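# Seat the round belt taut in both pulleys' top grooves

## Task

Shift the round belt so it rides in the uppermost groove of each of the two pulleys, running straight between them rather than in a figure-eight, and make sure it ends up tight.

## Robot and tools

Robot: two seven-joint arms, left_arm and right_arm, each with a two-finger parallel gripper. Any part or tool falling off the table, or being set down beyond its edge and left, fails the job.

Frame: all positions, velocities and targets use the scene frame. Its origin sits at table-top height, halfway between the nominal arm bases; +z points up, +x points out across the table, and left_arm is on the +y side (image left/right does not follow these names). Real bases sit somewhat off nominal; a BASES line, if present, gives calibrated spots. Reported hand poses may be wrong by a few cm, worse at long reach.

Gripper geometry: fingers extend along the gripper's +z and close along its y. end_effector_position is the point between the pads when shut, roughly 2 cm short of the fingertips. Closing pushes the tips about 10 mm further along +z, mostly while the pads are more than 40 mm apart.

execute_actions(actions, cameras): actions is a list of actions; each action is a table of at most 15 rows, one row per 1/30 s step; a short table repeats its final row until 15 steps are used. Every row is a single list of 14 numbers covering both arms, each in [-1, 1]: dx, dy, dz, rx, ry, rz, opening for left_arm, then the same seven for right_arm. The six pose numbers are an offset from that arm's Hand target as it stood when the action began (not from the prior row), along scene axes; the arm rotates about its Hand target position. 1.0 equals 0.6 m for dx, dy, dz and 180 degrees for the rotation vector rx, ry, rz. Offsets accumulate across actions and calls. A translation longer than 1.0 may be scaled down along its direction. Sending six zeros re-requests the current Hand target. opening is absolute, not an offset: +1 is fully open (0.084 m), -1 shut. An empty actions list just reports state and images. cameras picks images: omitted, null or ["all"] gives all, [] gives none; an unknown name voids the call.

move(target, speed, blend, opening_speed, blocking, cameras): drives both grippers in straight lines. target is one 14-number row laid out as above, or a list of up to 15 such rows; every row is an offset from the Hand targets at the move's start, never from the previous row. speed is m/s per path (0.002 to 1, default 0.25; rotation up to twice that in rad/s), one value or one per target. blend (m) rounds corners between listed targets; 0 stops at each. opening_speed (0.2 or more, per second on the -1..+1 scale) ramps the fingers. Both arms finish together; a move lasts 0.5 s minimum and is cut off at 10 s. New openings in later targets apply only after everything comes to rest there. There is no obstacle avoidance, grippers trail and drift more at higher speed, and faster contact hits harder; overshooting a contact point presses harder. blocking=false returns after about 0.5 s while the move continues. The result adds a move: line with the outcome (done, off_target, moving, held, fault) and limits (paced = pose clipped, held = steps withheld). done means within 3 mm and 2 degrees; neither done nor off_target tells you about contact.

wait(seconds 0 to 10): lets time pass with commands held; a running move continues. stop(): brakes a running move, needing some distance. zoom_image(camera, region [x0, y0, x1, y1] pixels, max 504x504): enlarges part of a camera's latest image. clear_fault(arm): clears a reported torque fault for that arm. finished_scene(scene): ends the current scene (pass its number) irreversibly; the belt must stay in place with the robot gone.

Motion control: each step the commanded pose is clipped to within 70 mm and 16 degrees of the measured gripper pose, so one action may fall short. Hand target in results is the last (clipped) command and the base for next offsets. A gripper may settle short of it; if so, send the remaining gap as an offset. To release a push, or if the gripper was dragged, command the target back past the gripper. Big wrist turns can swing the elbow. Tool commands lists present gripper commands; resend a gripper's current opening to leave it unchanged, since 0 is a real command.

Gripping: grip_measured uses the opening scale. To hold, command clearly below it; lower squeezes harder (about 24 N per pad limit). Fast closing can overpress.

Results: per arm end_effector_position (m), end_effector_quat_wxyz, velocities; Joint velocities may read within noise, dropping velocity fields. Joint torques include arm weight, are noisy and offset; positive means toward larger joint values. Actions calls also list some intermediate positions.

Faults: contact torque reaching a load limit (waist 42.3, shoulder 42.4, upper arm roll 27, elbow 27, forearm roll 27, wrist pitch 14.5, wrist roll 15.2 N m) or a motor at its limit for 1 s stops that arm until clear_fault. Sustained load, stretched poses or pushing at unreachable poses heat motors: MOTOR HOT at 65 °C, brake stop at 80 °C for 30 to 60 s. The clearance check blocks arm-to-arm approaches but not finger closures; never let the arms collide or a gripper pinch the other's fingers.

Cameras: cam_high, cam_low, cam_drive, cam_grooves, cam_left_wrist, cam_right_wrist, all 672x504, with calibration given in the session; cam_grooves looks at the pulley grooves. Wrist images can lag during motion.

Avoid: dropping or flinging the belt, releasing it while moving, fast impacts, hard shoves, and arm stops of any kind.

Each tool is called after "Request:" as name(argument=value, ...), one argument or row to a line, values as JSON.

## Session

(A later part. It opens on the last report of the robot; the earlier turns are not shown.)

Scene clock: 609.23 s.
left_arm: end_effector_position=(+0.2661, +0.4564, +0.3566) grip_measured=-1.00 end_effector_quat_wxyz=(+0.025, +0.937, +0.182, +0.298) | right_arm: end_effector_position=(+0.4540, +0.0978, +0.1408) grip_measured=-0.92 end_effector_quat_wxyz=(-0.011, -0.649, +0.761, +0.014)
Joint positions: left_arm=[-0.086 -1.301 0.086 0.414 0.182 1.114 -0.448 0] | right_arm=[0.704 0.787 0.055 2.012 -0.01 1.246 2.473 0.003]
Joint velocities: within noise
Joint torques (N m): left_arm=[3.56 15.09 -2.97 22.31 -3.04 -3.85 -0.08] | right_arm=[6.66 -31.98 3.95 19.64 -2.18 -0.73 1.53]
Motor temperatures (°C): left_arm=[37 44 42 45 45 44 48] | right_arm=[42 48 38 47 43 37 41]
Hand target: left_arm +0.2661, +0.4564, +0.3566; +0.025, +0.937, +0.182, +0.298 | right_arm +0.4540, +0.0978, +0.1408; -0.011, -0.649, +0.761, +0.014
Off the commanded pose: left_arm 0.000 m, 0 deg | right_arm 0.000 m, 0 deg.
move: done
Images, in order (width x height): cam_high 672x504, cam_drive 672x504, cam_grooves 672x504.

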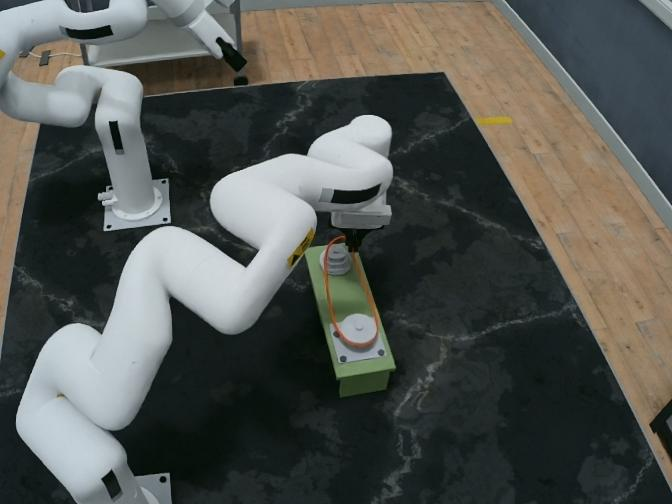

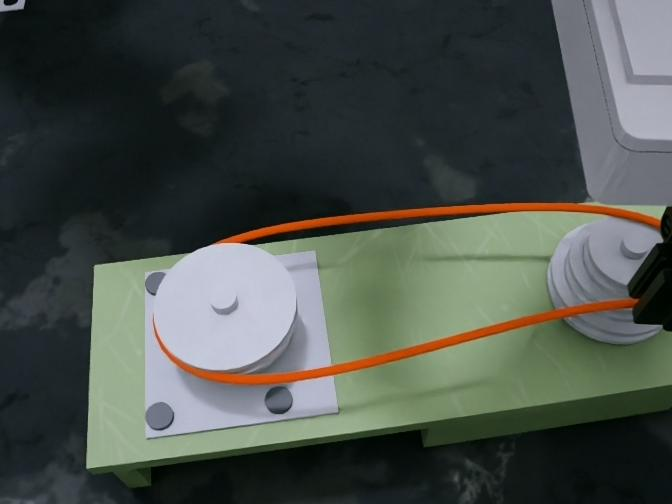

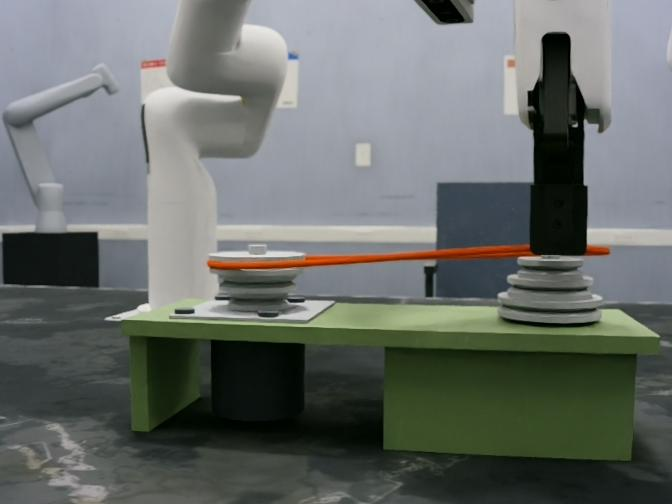

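Request:
move(
  target=[
    [0,0,0,0,0,0,-1,0,0.008,0,0,0,0.0,-1],
    [0,0,0,0,0,0,-1,0.0005,0.008,-0.022,0,0,0.0,-1],
  ],
  speed=0.03,
  cameras=["cam_drive","cam_grooves"],
)

Request:
zoom_image(
  camera="cam_drive",
  region=[472, 150, 672, 350],
)

Request:
zoom_image(
  camera="cam_high",
  region=[280, 200, 420, 300],
)

Request:
zoom_image(
  camera="cam_grooves",
  region=[470, 200, 640, 330],
)

Scene clock: 615.07 s.
left_arm: end_effector_position=(+0.2661, +0.4564, +0.3566) grip_measured=-1.00 end_effector_quat_wxyz=(+0.025, +0.937, +0.182, +0.298) | right_arm: end_effector_position=(+0.4542, +0.1028, +0.1277) grip_measured=-0.92 end_effector_quat_wxyz=(-0.011, -0.649, +0.761, +0.014)
Joint positions: left_arm=[-0.086 -1.301 0.086 0.414 0.182 1.114 -0.448 0] | right_arm=[0.71 0.813 0.055 2.018 -0.012 1.226 2.478 0.003]
Joint velocities: within noise
Joint torques (N m): left_arm=[3.68 14.99 -3.05 22.28 -3.16 -3.84 -0.15] | right_arm=[-2.56 -32.38 -1.57 13.14 -2.12 -3.97 -0.6]
Motor temperatures (°C): left_arm=[37 44 42 45 45 44 48] | right_arm=[42 48 38 47 43 37 41]
Hand target: left_arm +0.2661, +0.4564, +0.3566; +0.025, +0.937, +0.182, +0.298 | right_arm +0.4543, +0.1026, +0.1276; -0.011, -0.649, +0.761, +0.014
Off the commanded pose: left_arm 0.000 m, 0 deg | right_arm 0.000 m, 0 deg.
move: done
Images, in order (width x height): cam_drive 672x504, cam_grooves 672x504.

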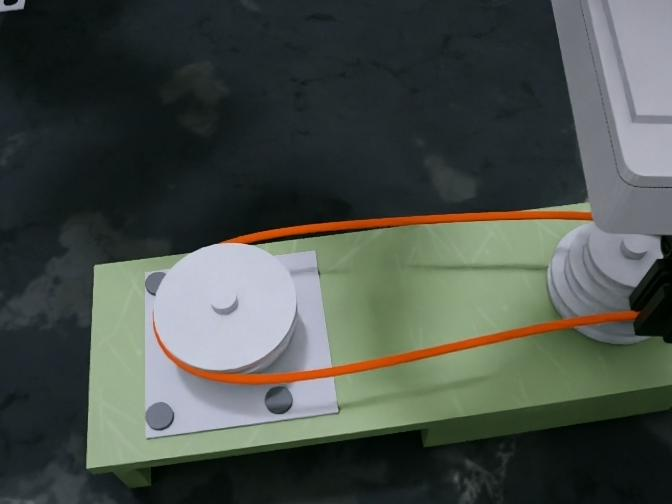

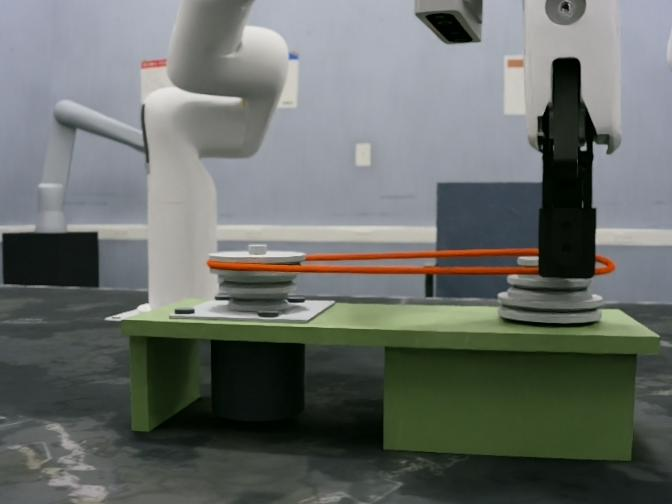

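Scaled by 2.520 from the camera's 672x504 image, which has a finer 960x720 frame.

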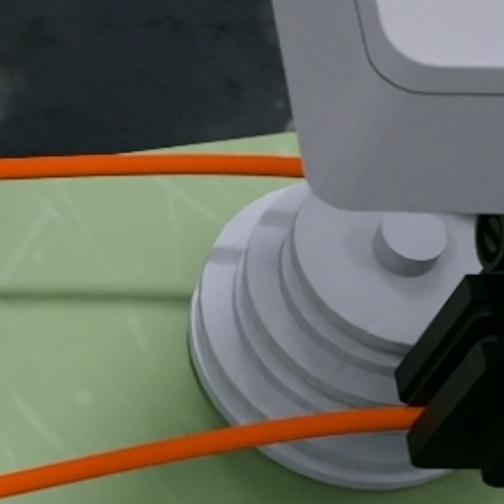

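This scene's latest camera images include none from cam_high. They are from: cam_drive, cam_grooves. cam_high's image comes with the result of a call that names it in "cameras".

Scaled by 2.965 from the camera's 672x504 image, which has a finer 960x720 frame.

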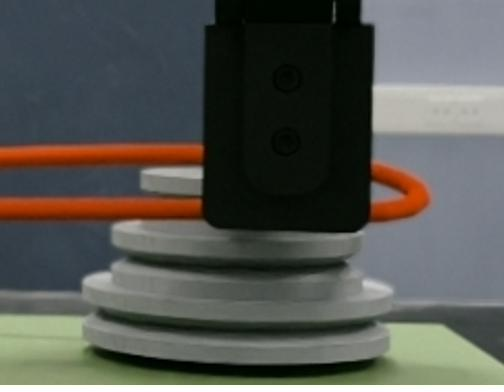

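Request:
move(
  target=[0,0,0,0,0,0,-1,-0.002,-0.02,0,0,0,0.0,-1],
  speed=0.03,
  cameras=["cam_drive","cam_grooves","cam_high"],
)

Request:
zoom_image(
  camera="cam_drive",
  region=[472, 150, 672, 350],
)

Request:
zoom_image(
  camera="cam_high",
  region=[280, 200, 420, 300],
)

Request:
zoom_image(
  camera="cam_grooves",
  region=[470, 200, 640, 330],
)

Scene clock: 624.33 s.
left_arm: end_effector_position=(+0.2661, +0.4564, +0.3566) grip_measured=-1.00 end_effector_quat_wxyz=(+0.025, +0.937, +0.182, +0.298) | right_arm: end_effector_position=(+0.4531, +0.0906, +0.1276) grip_measured=-0.92 end_effector_quat_wxyz=(-0.011, -0.649, +0.761, +0.014)
Joint positions: left_arm=[-0.086 -1.301 0.086 0.414 0.182 1.114 -0.448 0] | right_arm=[0.696 0.77 0.055 1.945 -0.01 1.196 2.465 0.003]
Joint velocities: within noise
Joint torques (N m): left_arm=[3.63 15.09 -2.97 22.13 -3.18 -3.98 -0.1] | right_arm=[-4.93 -46.7 -1.89 12.71 2.76 -3.57 -1.36]
Motor temperatures (°C): left_arm=[37 44 42 45 45 44 48] | right_arm=[42 48 38 47 43 37 41]
Hand target: left_arm +0.2661, +0.4564, +0.3566; +0.025, +0.937, +0.182, +0.298 | right_arm +0.4531, +0.0906, +0.1276; -0.011, -0.649, +0.761, +0.014
Off the commanded pose: left_arm 0.000 m, 0 deg | right_arm 0.000 m, 0 deg.
move: done
Images, in order (width x height): cam_high 672x504, cam_drive 672x504, cam_grooves 672x504.

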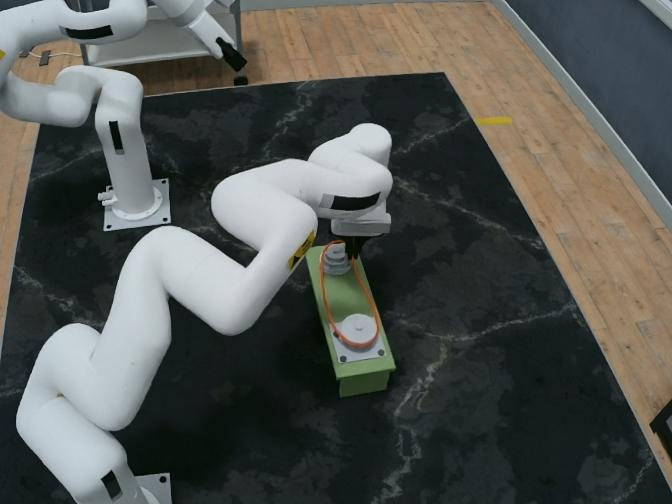

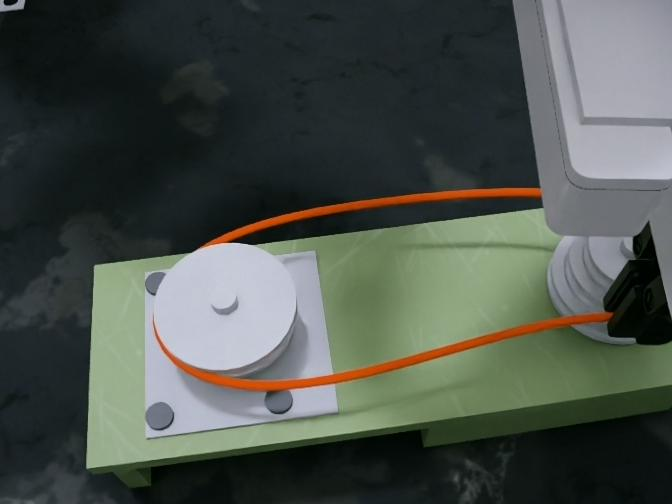

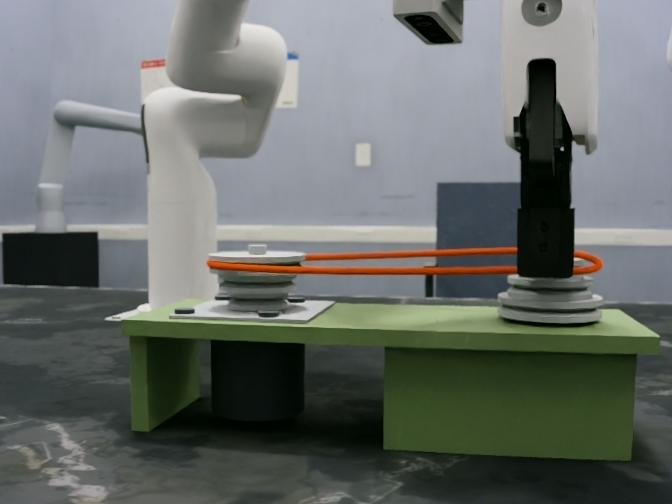

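Scaled by 2.520 from the camera's 672x504 image, which has a finer 960x720 frame.

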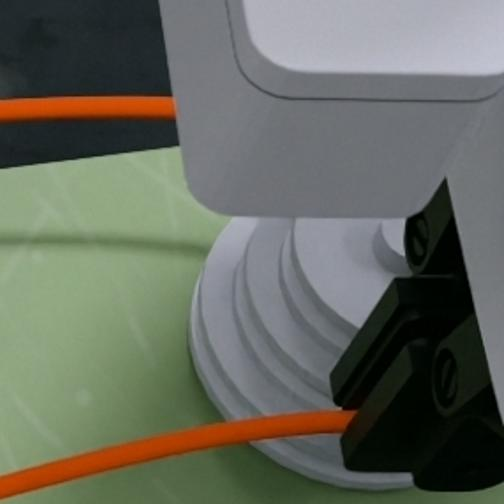

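Scaled by 3.600 from the camera's 672x504 image, which has a finer 960x720 frame.

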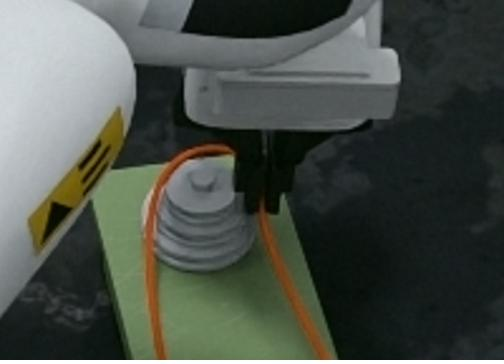

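Scaled by 2.965 from the camera's 672x504 image, which has a finer 960x720 frame.

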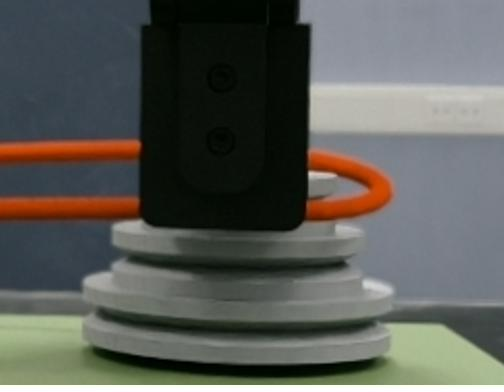

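Request:
move(
  target=[
    [0,0,0,0,0,0,-1,0.008,0,0,0,0,0,-1],
    [0,0,0,0,0,0,-1,0.008,0.0,-0.014,-0.06,0,0.0,-1],
  ],
  speed=0.03,
  cameras=["cam_drive","cam_grooves","cam_high"],
)

Request:
zoom_image(
  camera="cam_high",
  region=[280, 200, 420, 300],
)

Request:
zoom_image(
  camera="cam_grooves",
  region=[470, 200, 640, 330],
)

Scene clock: 637.53 s.
left_arm: end_effector_position=(+0.2661, +0.4564, +0.3566) grip_measured=-1.00 end_effector_quat_wxyz=(+0.025, +0.937, +0.182, +0.298) | right_arm: end_effector_position=(+0.4579, +0.0906, +0.1192) grip_measured=-0.92 end_effector_quat_wxyz=(-0.072, -0.645, +0.759, -0.057)
Joint positions: left_arm=[-0.086 -1.301 0.086 0.414 0.182 1.114 -0.448 0] | right_arm=[0.776 0.982 -0.004 2.308 -0.102 1.477 2.519 0.003]
Joint velocities: within noise
Joint torques (N m): left_arm=[3.69 14.89 -3.04 22.26 -3.05 -3.84 -0.04] | right_arm=[6.17 -33.72 -3.45 19.08 -2.58 -0.17 1.58]
Motor temperatures (°C): left_arm=[37 44 42 45 45 44 48] | right_arm=[42 48 38 47 43 37 41]
Hand target: left_arm +0.2661, +0.4564, +0.3566; +0.025, +0.937, +0.182, +0.298 | right_arm +0.4579, +0.0906, +0.1192; -0.072, -0.645, +0.759, -0.057
Off the commanded pose: left_arm 0.000 m, 0 deg | right_arm 0.000 m, 0 deg.
move: done
Images, in order (width x height): cam_high 672x504, cam_drive 672x504, cam_grooves 672x504.

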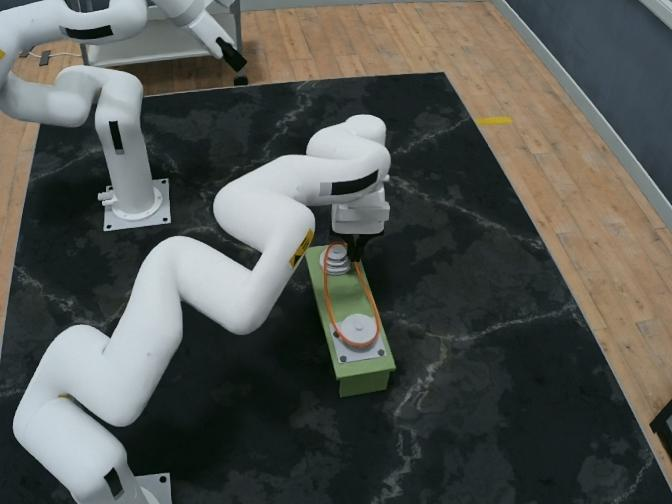

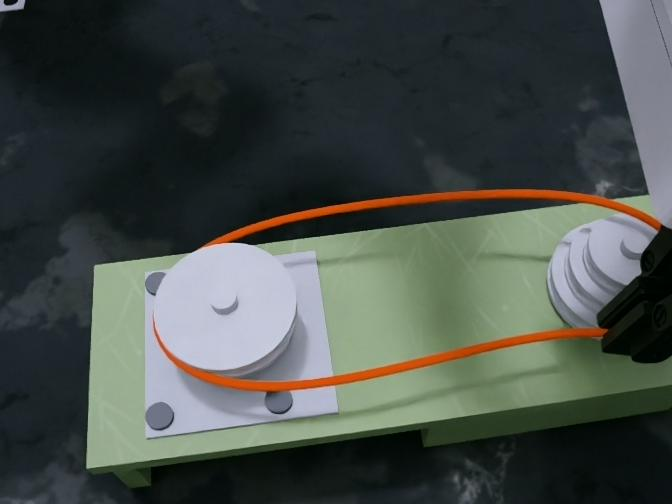

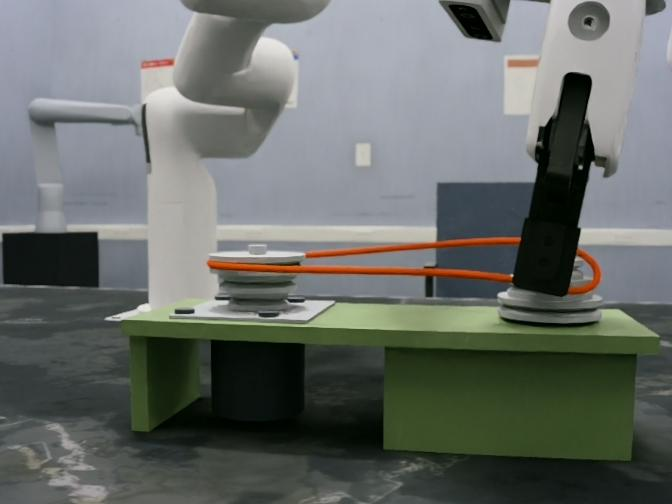

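Scaled by 3.600 from the camera's 672x504 image, which has a finer 960x720 frame.

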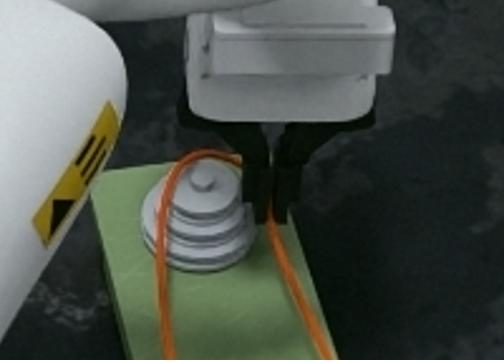

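Scaled by 2.965 from the camera's 672x504 image, which has a finer 960x720 frame.

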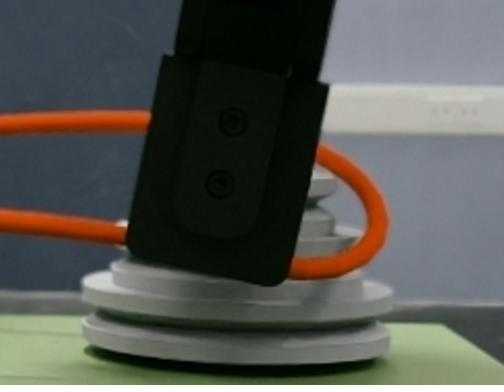

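Request:
move(
  target=[
    [0,0,0,0,0,0,-1,0.0,0,0.0145,0.06,0,0,-1],
    [0,0,0,0,0,0,-1,-0.003,0.0,0.0135,0.06,-0.12,0.0,-1],
  ],
  speed=0.05,
  cameras=["cam_drive","cam_grooves","cam_high"],
)

Request:
zoom_image(
  camera="cam_high",
  region=[280, 200, 420, 300],
)

Request:
zoom_image(
  camera="cam_grooves",
  region=[470, 200, 640, 330],
)

Scene clock: 649.13 s.
left_arm: end_effector_position=(+0.2661, +0.4564, +0.3566) grip_measured=-1.00 end_effector_quat_wxyz=(+0.025, +0.937, +0.182, +0.298) | right_arm: end_effector_position=(+0.4561, +0.0906, +0.1273) grip_measured=-0.92 end_effector_quat_wxyz=(+0.132, -0.627, +0.761, -0.106)
Joint positions: left_arm=[-0.086 -1.301 0.086 0.414 0.182 1.114 -0.448 0] | right_arm=[0.879 0.573 -0.1 1.525 -0.277 0.729 2.748 0.003]
Joint velocities: within noise
Joint torques (N m): left_arm=[3.78 14.9 -2.97 22.25 -3.19 -3.84 0.03] | right_arm=[6.37 -42.55 -4.58 12.55 -2.32 -4.12 1.54]
Motor temperatures (°C): left_arm=[37 44 42 45 45 44 48] | right_arm=[42 48 38 47 43 37 41]
Hand target: left_arm +0.2661, +0.4564, +0.3566; +0.025, +0.937, +0.182, +0.298 | right_arm +0.4561, +0.0906, +0.1273; +0.132, -0.627, +0.761, -0.106
Off the commanded pose: left_arm 0.000 m, 0 deg | right_arm 0.000 m, 0 deg.
move: done
Images, in order (width x height): cam_high 672x504, cam_drive 672x504, cam_grooves 672x504.

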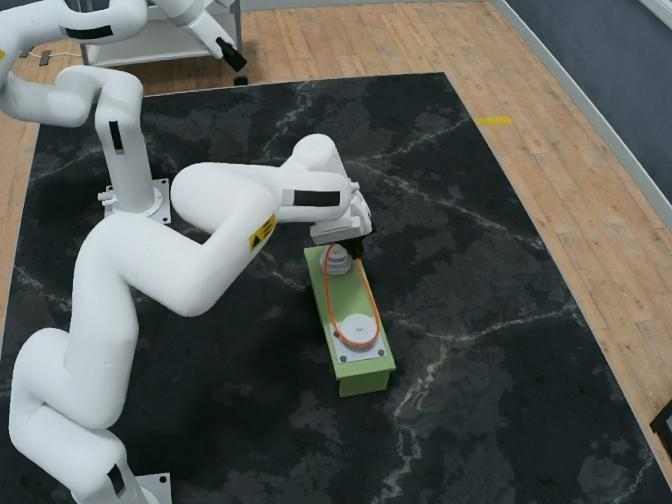

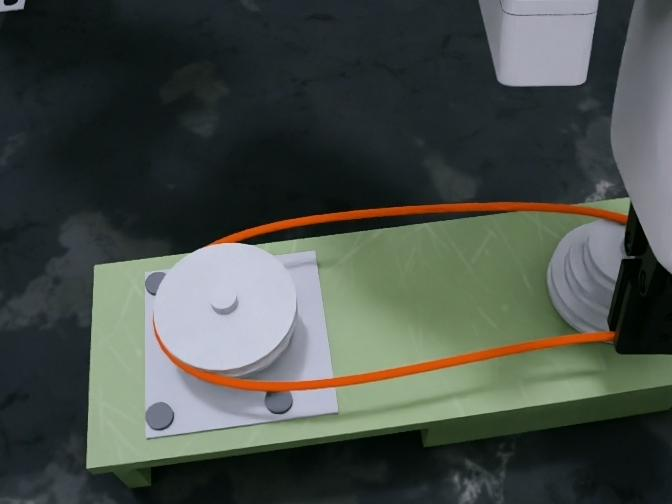

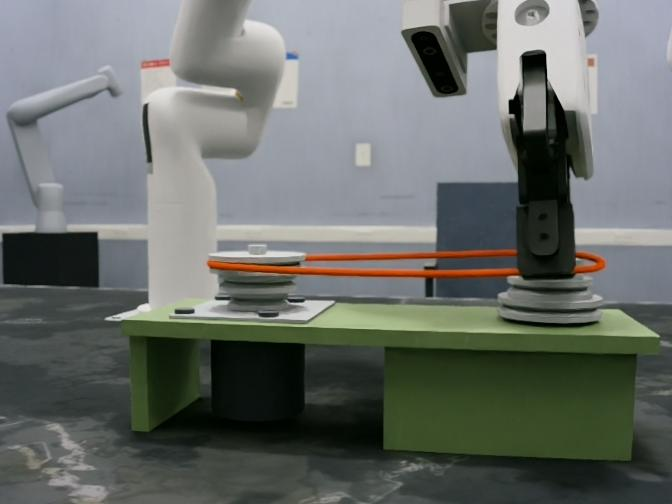

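Scaled by 3.600 from the camera's 672x504 image, which has a finer 960x720 frame.

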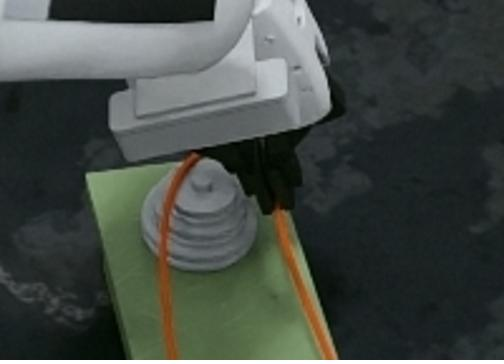

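Scaled by 2.965 from the camera's 672x504 image, which has a finer 960x720 frame.

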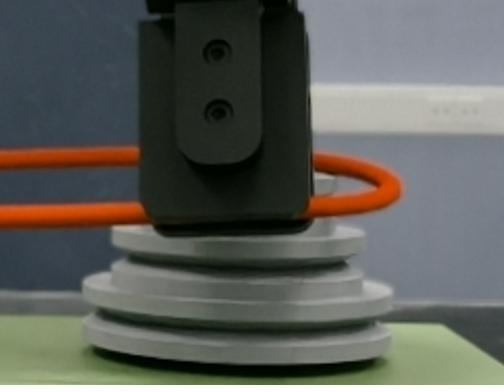

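Request:
move(
  target=[0,0,0,0,0,0,-1,-0.010,-0.008,-0.001,0,-0.03,0,-1],
  speed=0.04,
  cameras=["cam_drive","cam_grooves","cam_high"],
)

Request:
zoom_image(
  camera="cam_high",
  region=[280, 200, 420, 300],
)

Request:
zoom_image(
  camera="cam_grooves",
  region=[470, 200, 640, 330],
)

Scene clock: 655.50 s.
left_arm: end_effector_position=(+0.2661, +0.4564, +0.3566) grip_measured=-1.00 end_effector_quat_wxyz=(+0.025, +0.937, +0.182, +0.298) | right_arm: end_effector_position=(+0.4502, +0.0858, +0.1267) grip_measured=-0.92 end_effector_quat_wxyz=(+0.168, -0.621, +0.754, -0.135)
Joint positions: left_arm=[-0.086 -1.301 0.086 0.414 0.182 1.114 -0.448 0] | right_arm=[0.95 0.527 -0.167 1.413 -0.392 0.621 2.868 0.003]
Joint velocities: within noise
Joint torques (N m): left_arm=[3.67 14.79 -2.94 22.41 -3.09 -3.87 -0.09] | right_arm=[7.89 -40.24 -2.86 11.38 -2.1 -3.73 1.6]
Motor temperatures (°C): left_arm=[37 44 42 45 45 44 48] | right_arm=[42 48 38 46 43 37 41]
Hand target: left_arm +0.2661, +0.4564, +0.3566; +0.025, +0.937, +0.182, +0.298 | right_arm +0.4501, +0.0858, +0.1267; +0.168, -0.621, +0.754, -0.135
Off the commanded pose: left_arm 0.000 m, 0 deg | right_arm 0.000 m, 0 deg.
move: done
Images, in order (width x height): cam_high 672x504, cam_drive 672x504, cam_grooves 672x504.

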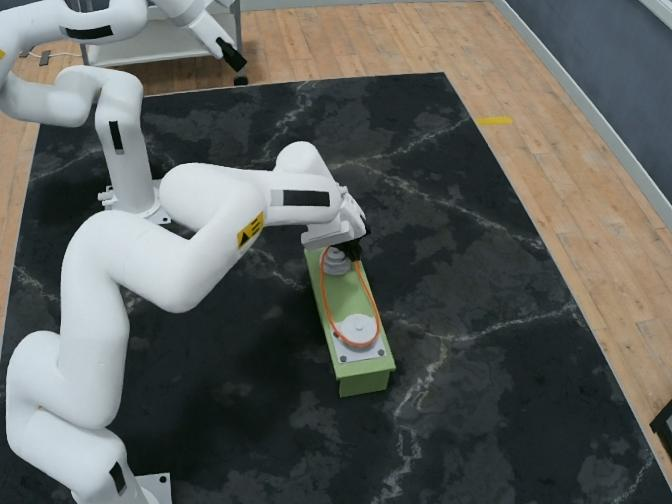

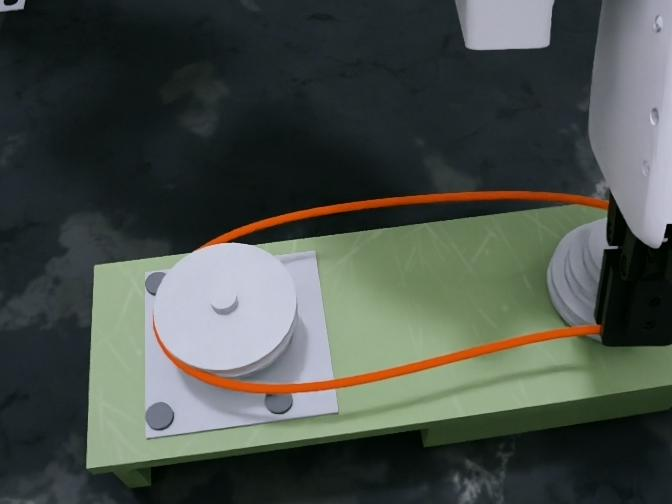

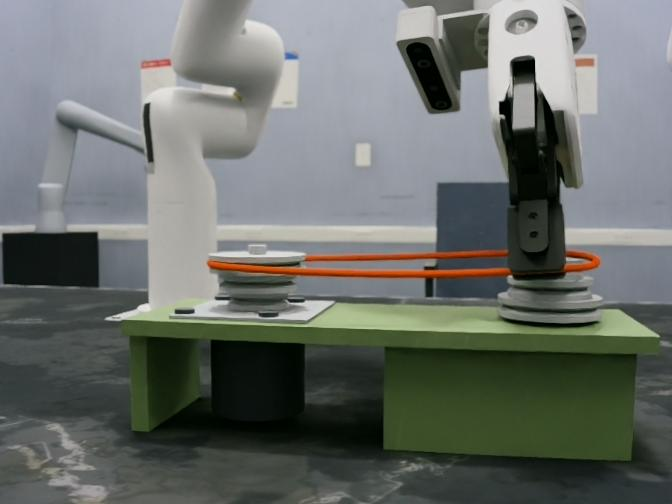

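Scaled by 3.600 from the camera's 672x504 image, which has a finer 960x720 frame.

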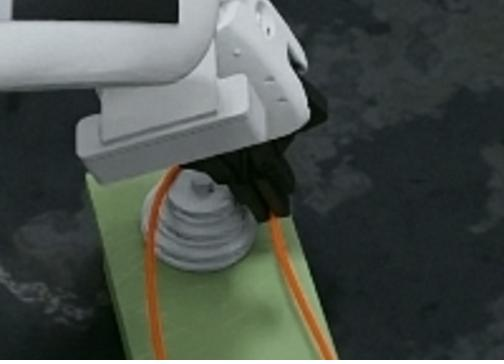

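Scaled by 2.965 from the camera's 672x504 image, which has a finer 960x720 frame.

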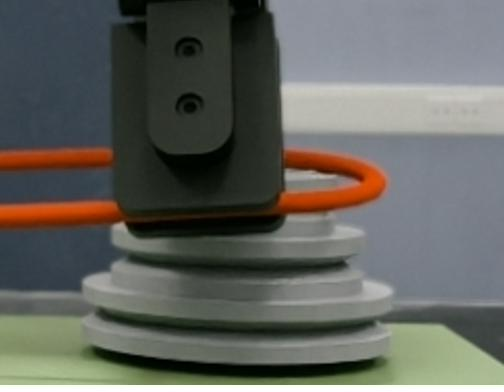

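Request:
move(
  target=[0,0,0,0,0,0,-1,0,0,0,0,0,0,-0.7],
  opening_speed=0.3,
  cameras=["cam_drive","cam_grooves","cam_high"],
)

Request:
zoom_image(
  camera="cam_high",
  region=[280, 200, 420, 300],
)

Request:
zoom_image(
  camera="cam_grooves",
  region=[470, 200, 640, 330],
)

Scene clock: 662.43 s.
left_arm: end_effector_position=(+0.2661, +0.4564, +0.3566) grip_measured=-1.00 end_effector_quat_wxyz=(+0.025, +0.937, +0.182, +0.298) | right_arm: end_effector_position=(+0.4508, +0.0854, +0.1271) grip_measured=-0.74 end_effector_quat_wxyz=(+0.168, -0.620, +0.754, -0.135)
Joint positions: left_arm=[-0.086 -1.301 0.086 0.414 0.182 1.114 -0.448 0] | right_arm=[0.95 0.527 -0.168 1.413 -0.392 0.62 2.868 0.011]
Joint velocities: within noise
Joint torques (N m): left_arm=[3.51 14.95 -2.98 22.28 -3.03 -3.91 -0.07] | right_arm=[19.11 -20.4 25.56 -1.23 5.87 1.01 0.13]
Motor temperatures (°C): left_arm=[37 44 42 45 45 44 48] | right_arm=[42 48 38 46 43 37 41]
Hand target: left_arm +0.2661, +0.4564, +0.3566; +0.025, +0.937, +0.182, +0.298 | right_arm +0.4501, +0.0858, +0.1267; +0.168, -0.621, +0.754, -0.135
Off the commanded pose: left_arm 0.000 m, 0 deg | right_arm 0.001 m, 0 deg.
move: done
Images, in order (width x height): cam_high 672x504, cam_drive 672x504, cam_grooves 672x504.

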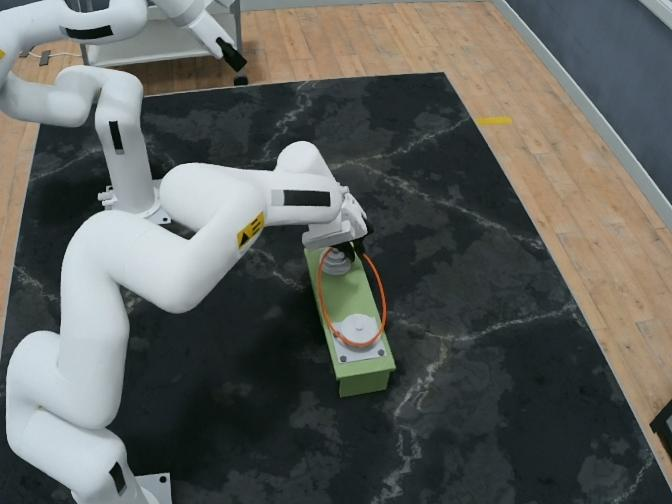

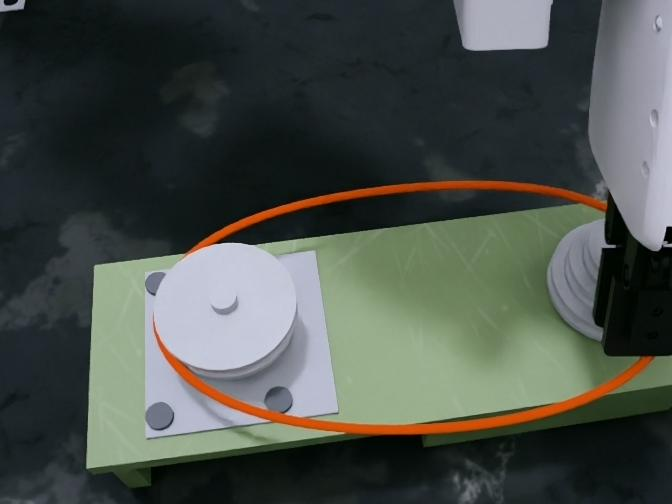

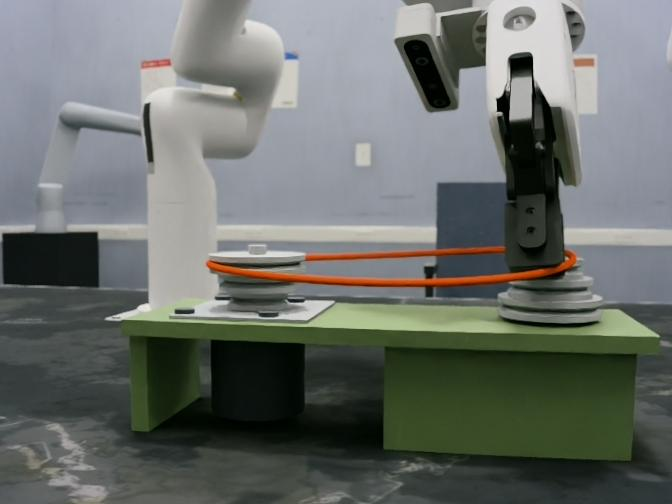

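Scaled by 3.600 from the camera's 672x504 image, which has a finer 960x720 frame.

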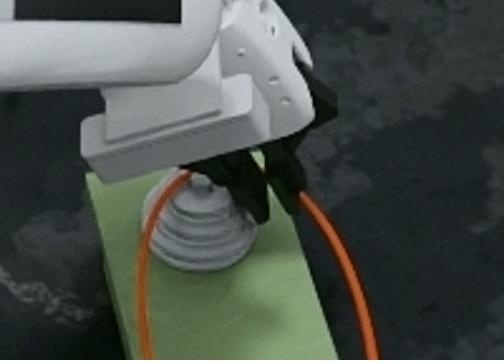

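Scaled by 2.965 from the camera's 672x504 image, which has a finer 960x720 frame.

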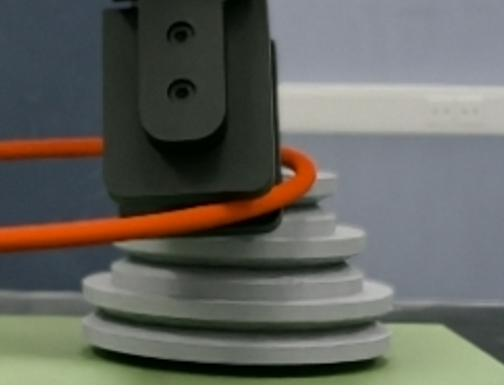

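Request:
move(
  target=[0,0,0,0,0,0,-1,0.005,0,0,0,0,0,-0.84],
  opening_speed=0.3,
  cameras=["cam_drive","cam_grooves"],
)

Request:
zoom_image(
  camera="cam_grooves",
  region=[470, 200, 640, 330],
)

Scene clock: 677.13 s.
left_arm: end_effector_position=(+0.2661, +0.4564, +0.3566) grip_measured=-1.00 end_effector_quat_wxyz=(+0.025, +0.937, +0.182, +0.298) | right_arm: end_effector_position=(+0.4528, +0.0859, +0.1264) grip_measured=-0.86 end_effector_quat_wxyz=(+0.167, -0.621, +0.754, -0.135)
Joint positions: left_arm=[-0.086 -1.301 0.086 0.414 0.182 1.114 -0.448 0] | right_arm=[0.947 0.534 -0.167 1.422 -0.388 0.622 2.86 0.006]
Joint velocities: within noise
Joint torques (N m): left_arm=[3.57 14.99 -2.87 22.24 -3.02 -3.86 -0.11] | right_arm=[-5.13 -29.4 -4.35 18.81 2.52 -2.45 -1.44]
Motor temperatures (°C): left_arm=[37 44 42 45 45 44 48] | right_arm=[42 47 42 44 43 37 41]
Hand target: left_arm +0.2661, +0.4564, +0.3566; +0.025, +0.937, +0.182, +0.298 | right_arm +0.4531, +0.0858, +0.1267; +0.168, -0.621, +0.754, -0.135
Off the commanded pose: left_arm 0.000 m, 0 deg | right_arm 0.000 m, 0 deg.
move: done
Images, in order (width x height): cam_drive 672x504, cam_grooves 672x504.

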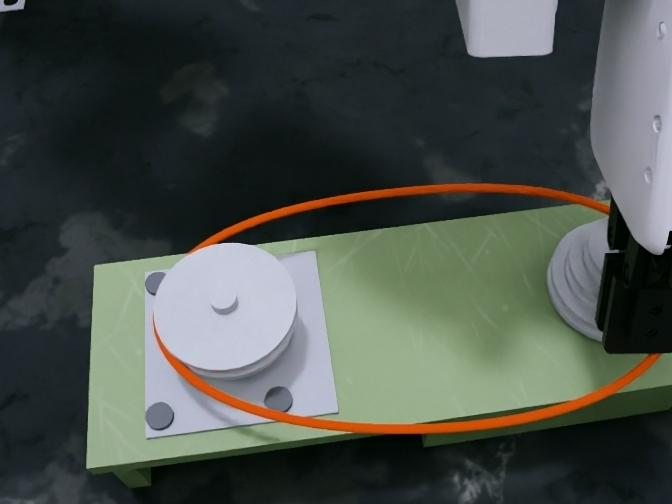

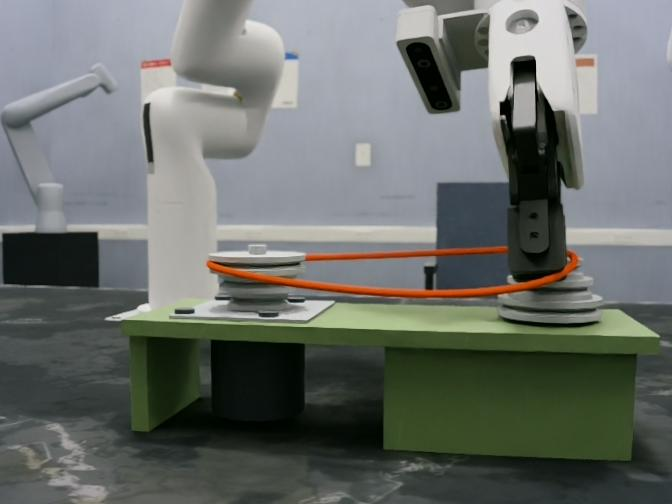

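Scaled by 2.965 from the camera's 672x504 image, which has a finer 960x720 frame.

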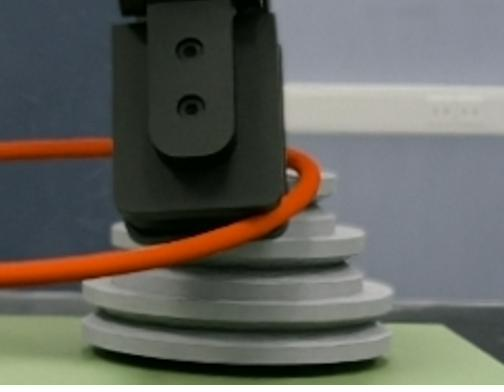

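Request:
move(
  target=[
    [0,0,0,0,0,0,-1,0.015,0,0,0,0,0,-0.84],
    [0,0,0,0,0,0,-1,0.015,0,0,0,0,0,-0.5],
    [0,0,0,0,0,0,-1,0.01,0,0.08,0,0.15,0,-0.5],
  ],
  speed=0.08,
)

Request:
zoom_image(
  camera="cam_grooves",
  region=[470, 200, 640, 330],
)

Request:
zoom_image(
  camera="cam_drive",
  region=[472, 150, 672, 350],
)

Request:
zoom_image(
  camera="cam_high",
  region=[280, 200, 420, 300],
)

Scene clock: 687.50 s.
left_arm: end_effector_position=(+0.2661, +0.4564, +0.3566) grip_measured=-1.00 end_effector_quat_wxyz=(+0.025, +0.937, +0.182, +0.298) | right_arm: end_effector_position=(+0.4591, +0.0858, +0.1747) grip_measured=-0.52 end_effector_quat_wxyz=(-0.013, -0.635, +0.772, +0.013)
Joint positions: left_arm=[-0.086 -1.301 0.086 0.414 0.182 1.114 -0.448 0] | right_arm=[0.701 0.755 0.031 2.056 0.007 1.326 2.483 0.021]
Joint velocities: within noise
Joint torques (N m): left_arm=[3.32 14.96 -3.01 22.39 -2.93 -3.93 -0.08] | right_arm=[-4.9 -31.46 3.33 19.54 2.64 -0.6 -1.44]
Motor temperatures (°C): left_arm=[37 44 42 45 45 44 48] | right_arm=[42 47 40 46 43 37 41]
Hand target: left_arm +0.2661, +0.4564, +0.3566; +0.025, +0.937, +0.182, +0.298 | right_arm +0.4591, +0.0858, +0.1747; -0.013, -0.635, +0.772, +0.013
Off the commanded pose: left_arm 0.000 m, 0 deg | right_arm 0.000 m, 0 deg.
move: done
camera_calibration:
cam_left_wrist: T_world_to_cam=[[0.313296, -0.938889, 0.142596, 0.325205], [-0.758881, -0.337791, -0.556774, 0.621563], [0.570917, 0.066222, -0.818333, 0.242714], [0, 0, 0, 1]] pos_world=[0.231237, 0.499217, 0.498318]
cam_right_wrist: T_world_to_cam=[[-0.980797, 0.190926, 0.0398045, 0.462185], [0.19093, 0.981596, -0.00373669, -0.105817], [-0.0397854, 0.00393496, -0.9992, 0.324205], [0, 0, 0, 1]] pos_world=[0.486412, 0.014351, 0.305154]

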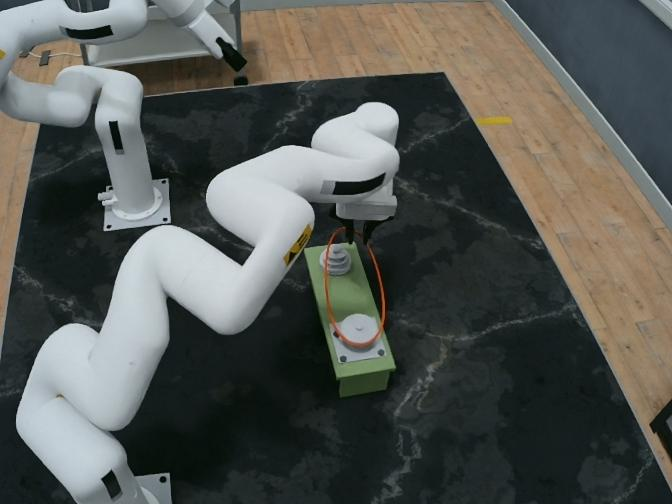

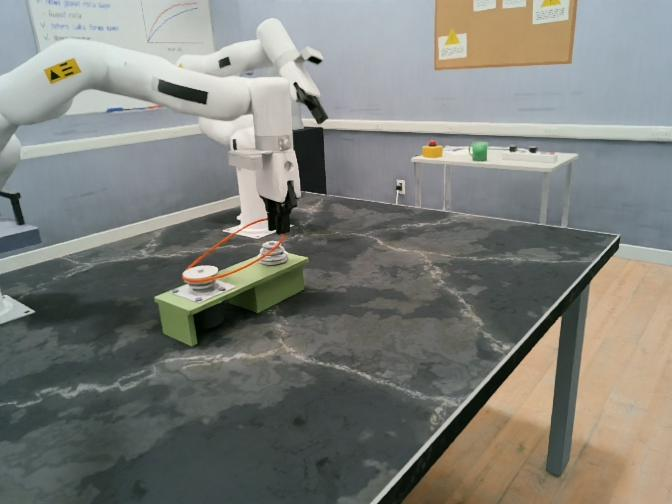

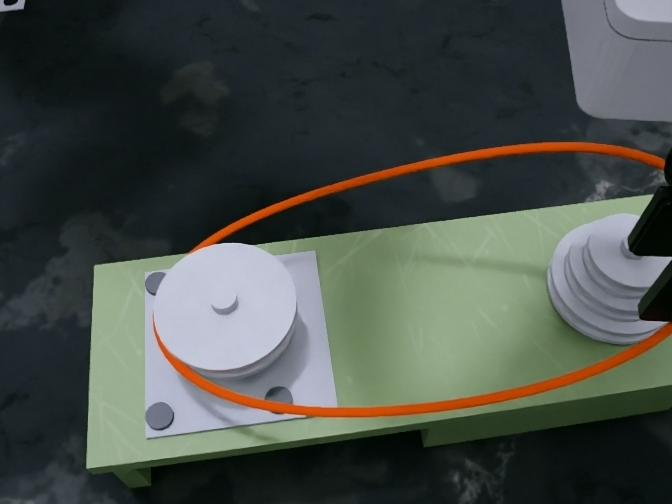

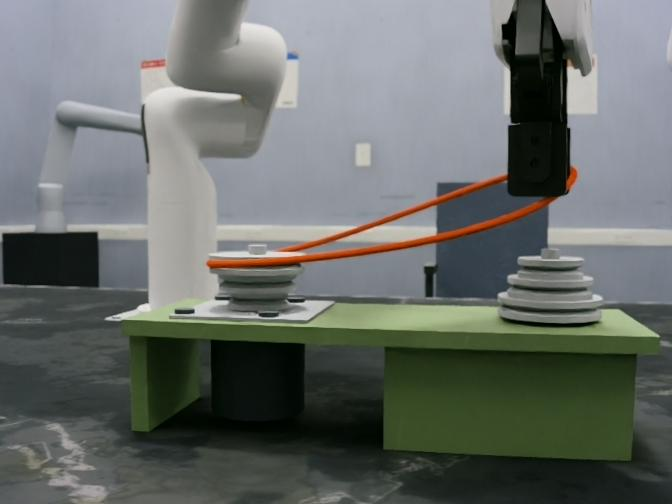

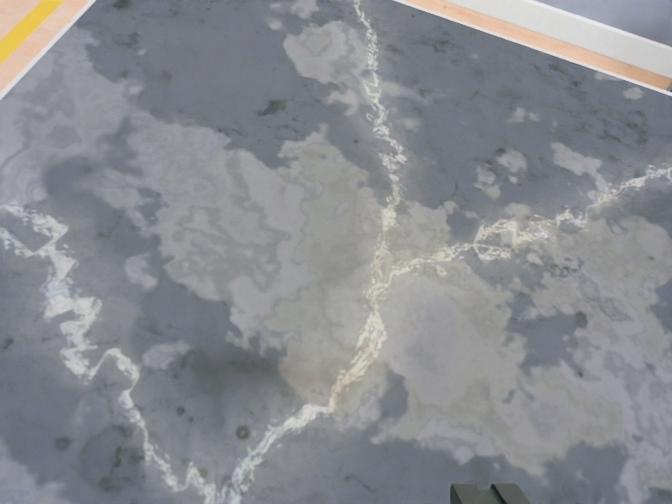

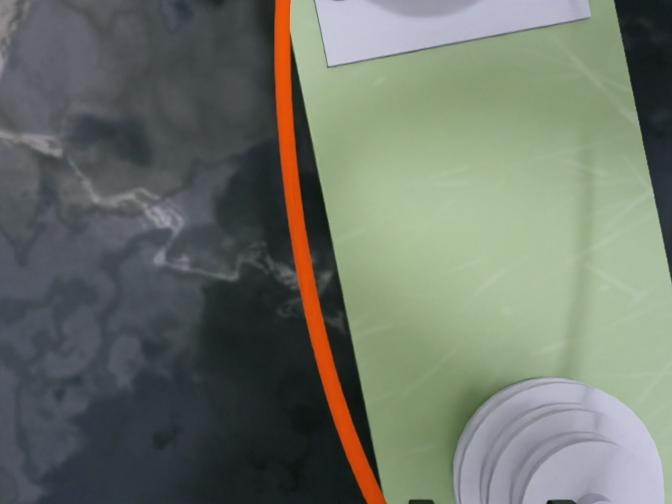

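Scaled by 2.965 from the camera's 672x504 image, which has a finer 960x720 frame.

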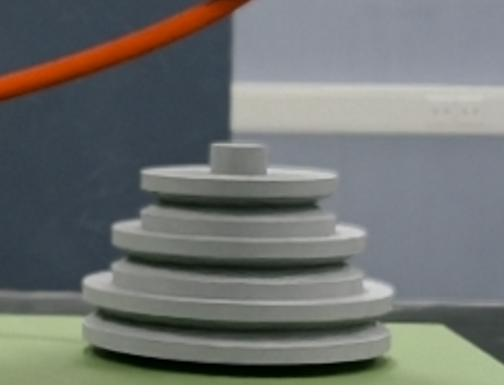

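Scaled by 2.520 from the camera's 672x504 image, which has a finer 960x720 frame.

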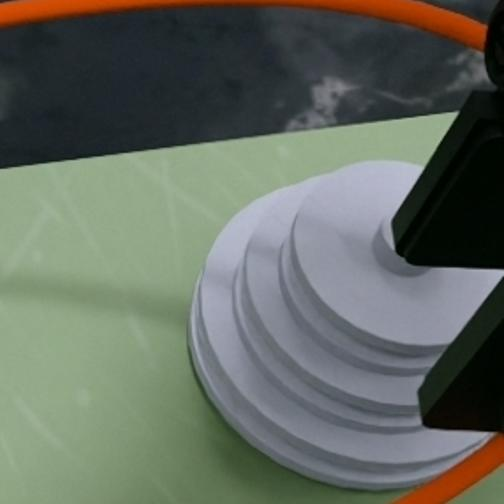

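Scaled by 3.600 from the camera's 672x504 image, which has a finer 960x720 frame.

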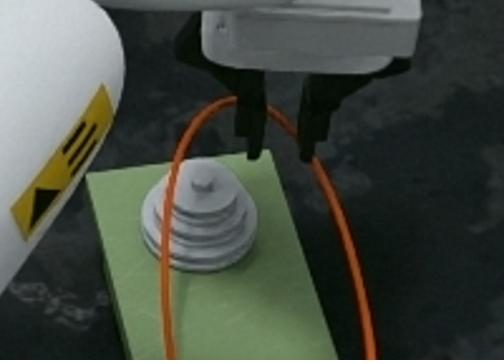

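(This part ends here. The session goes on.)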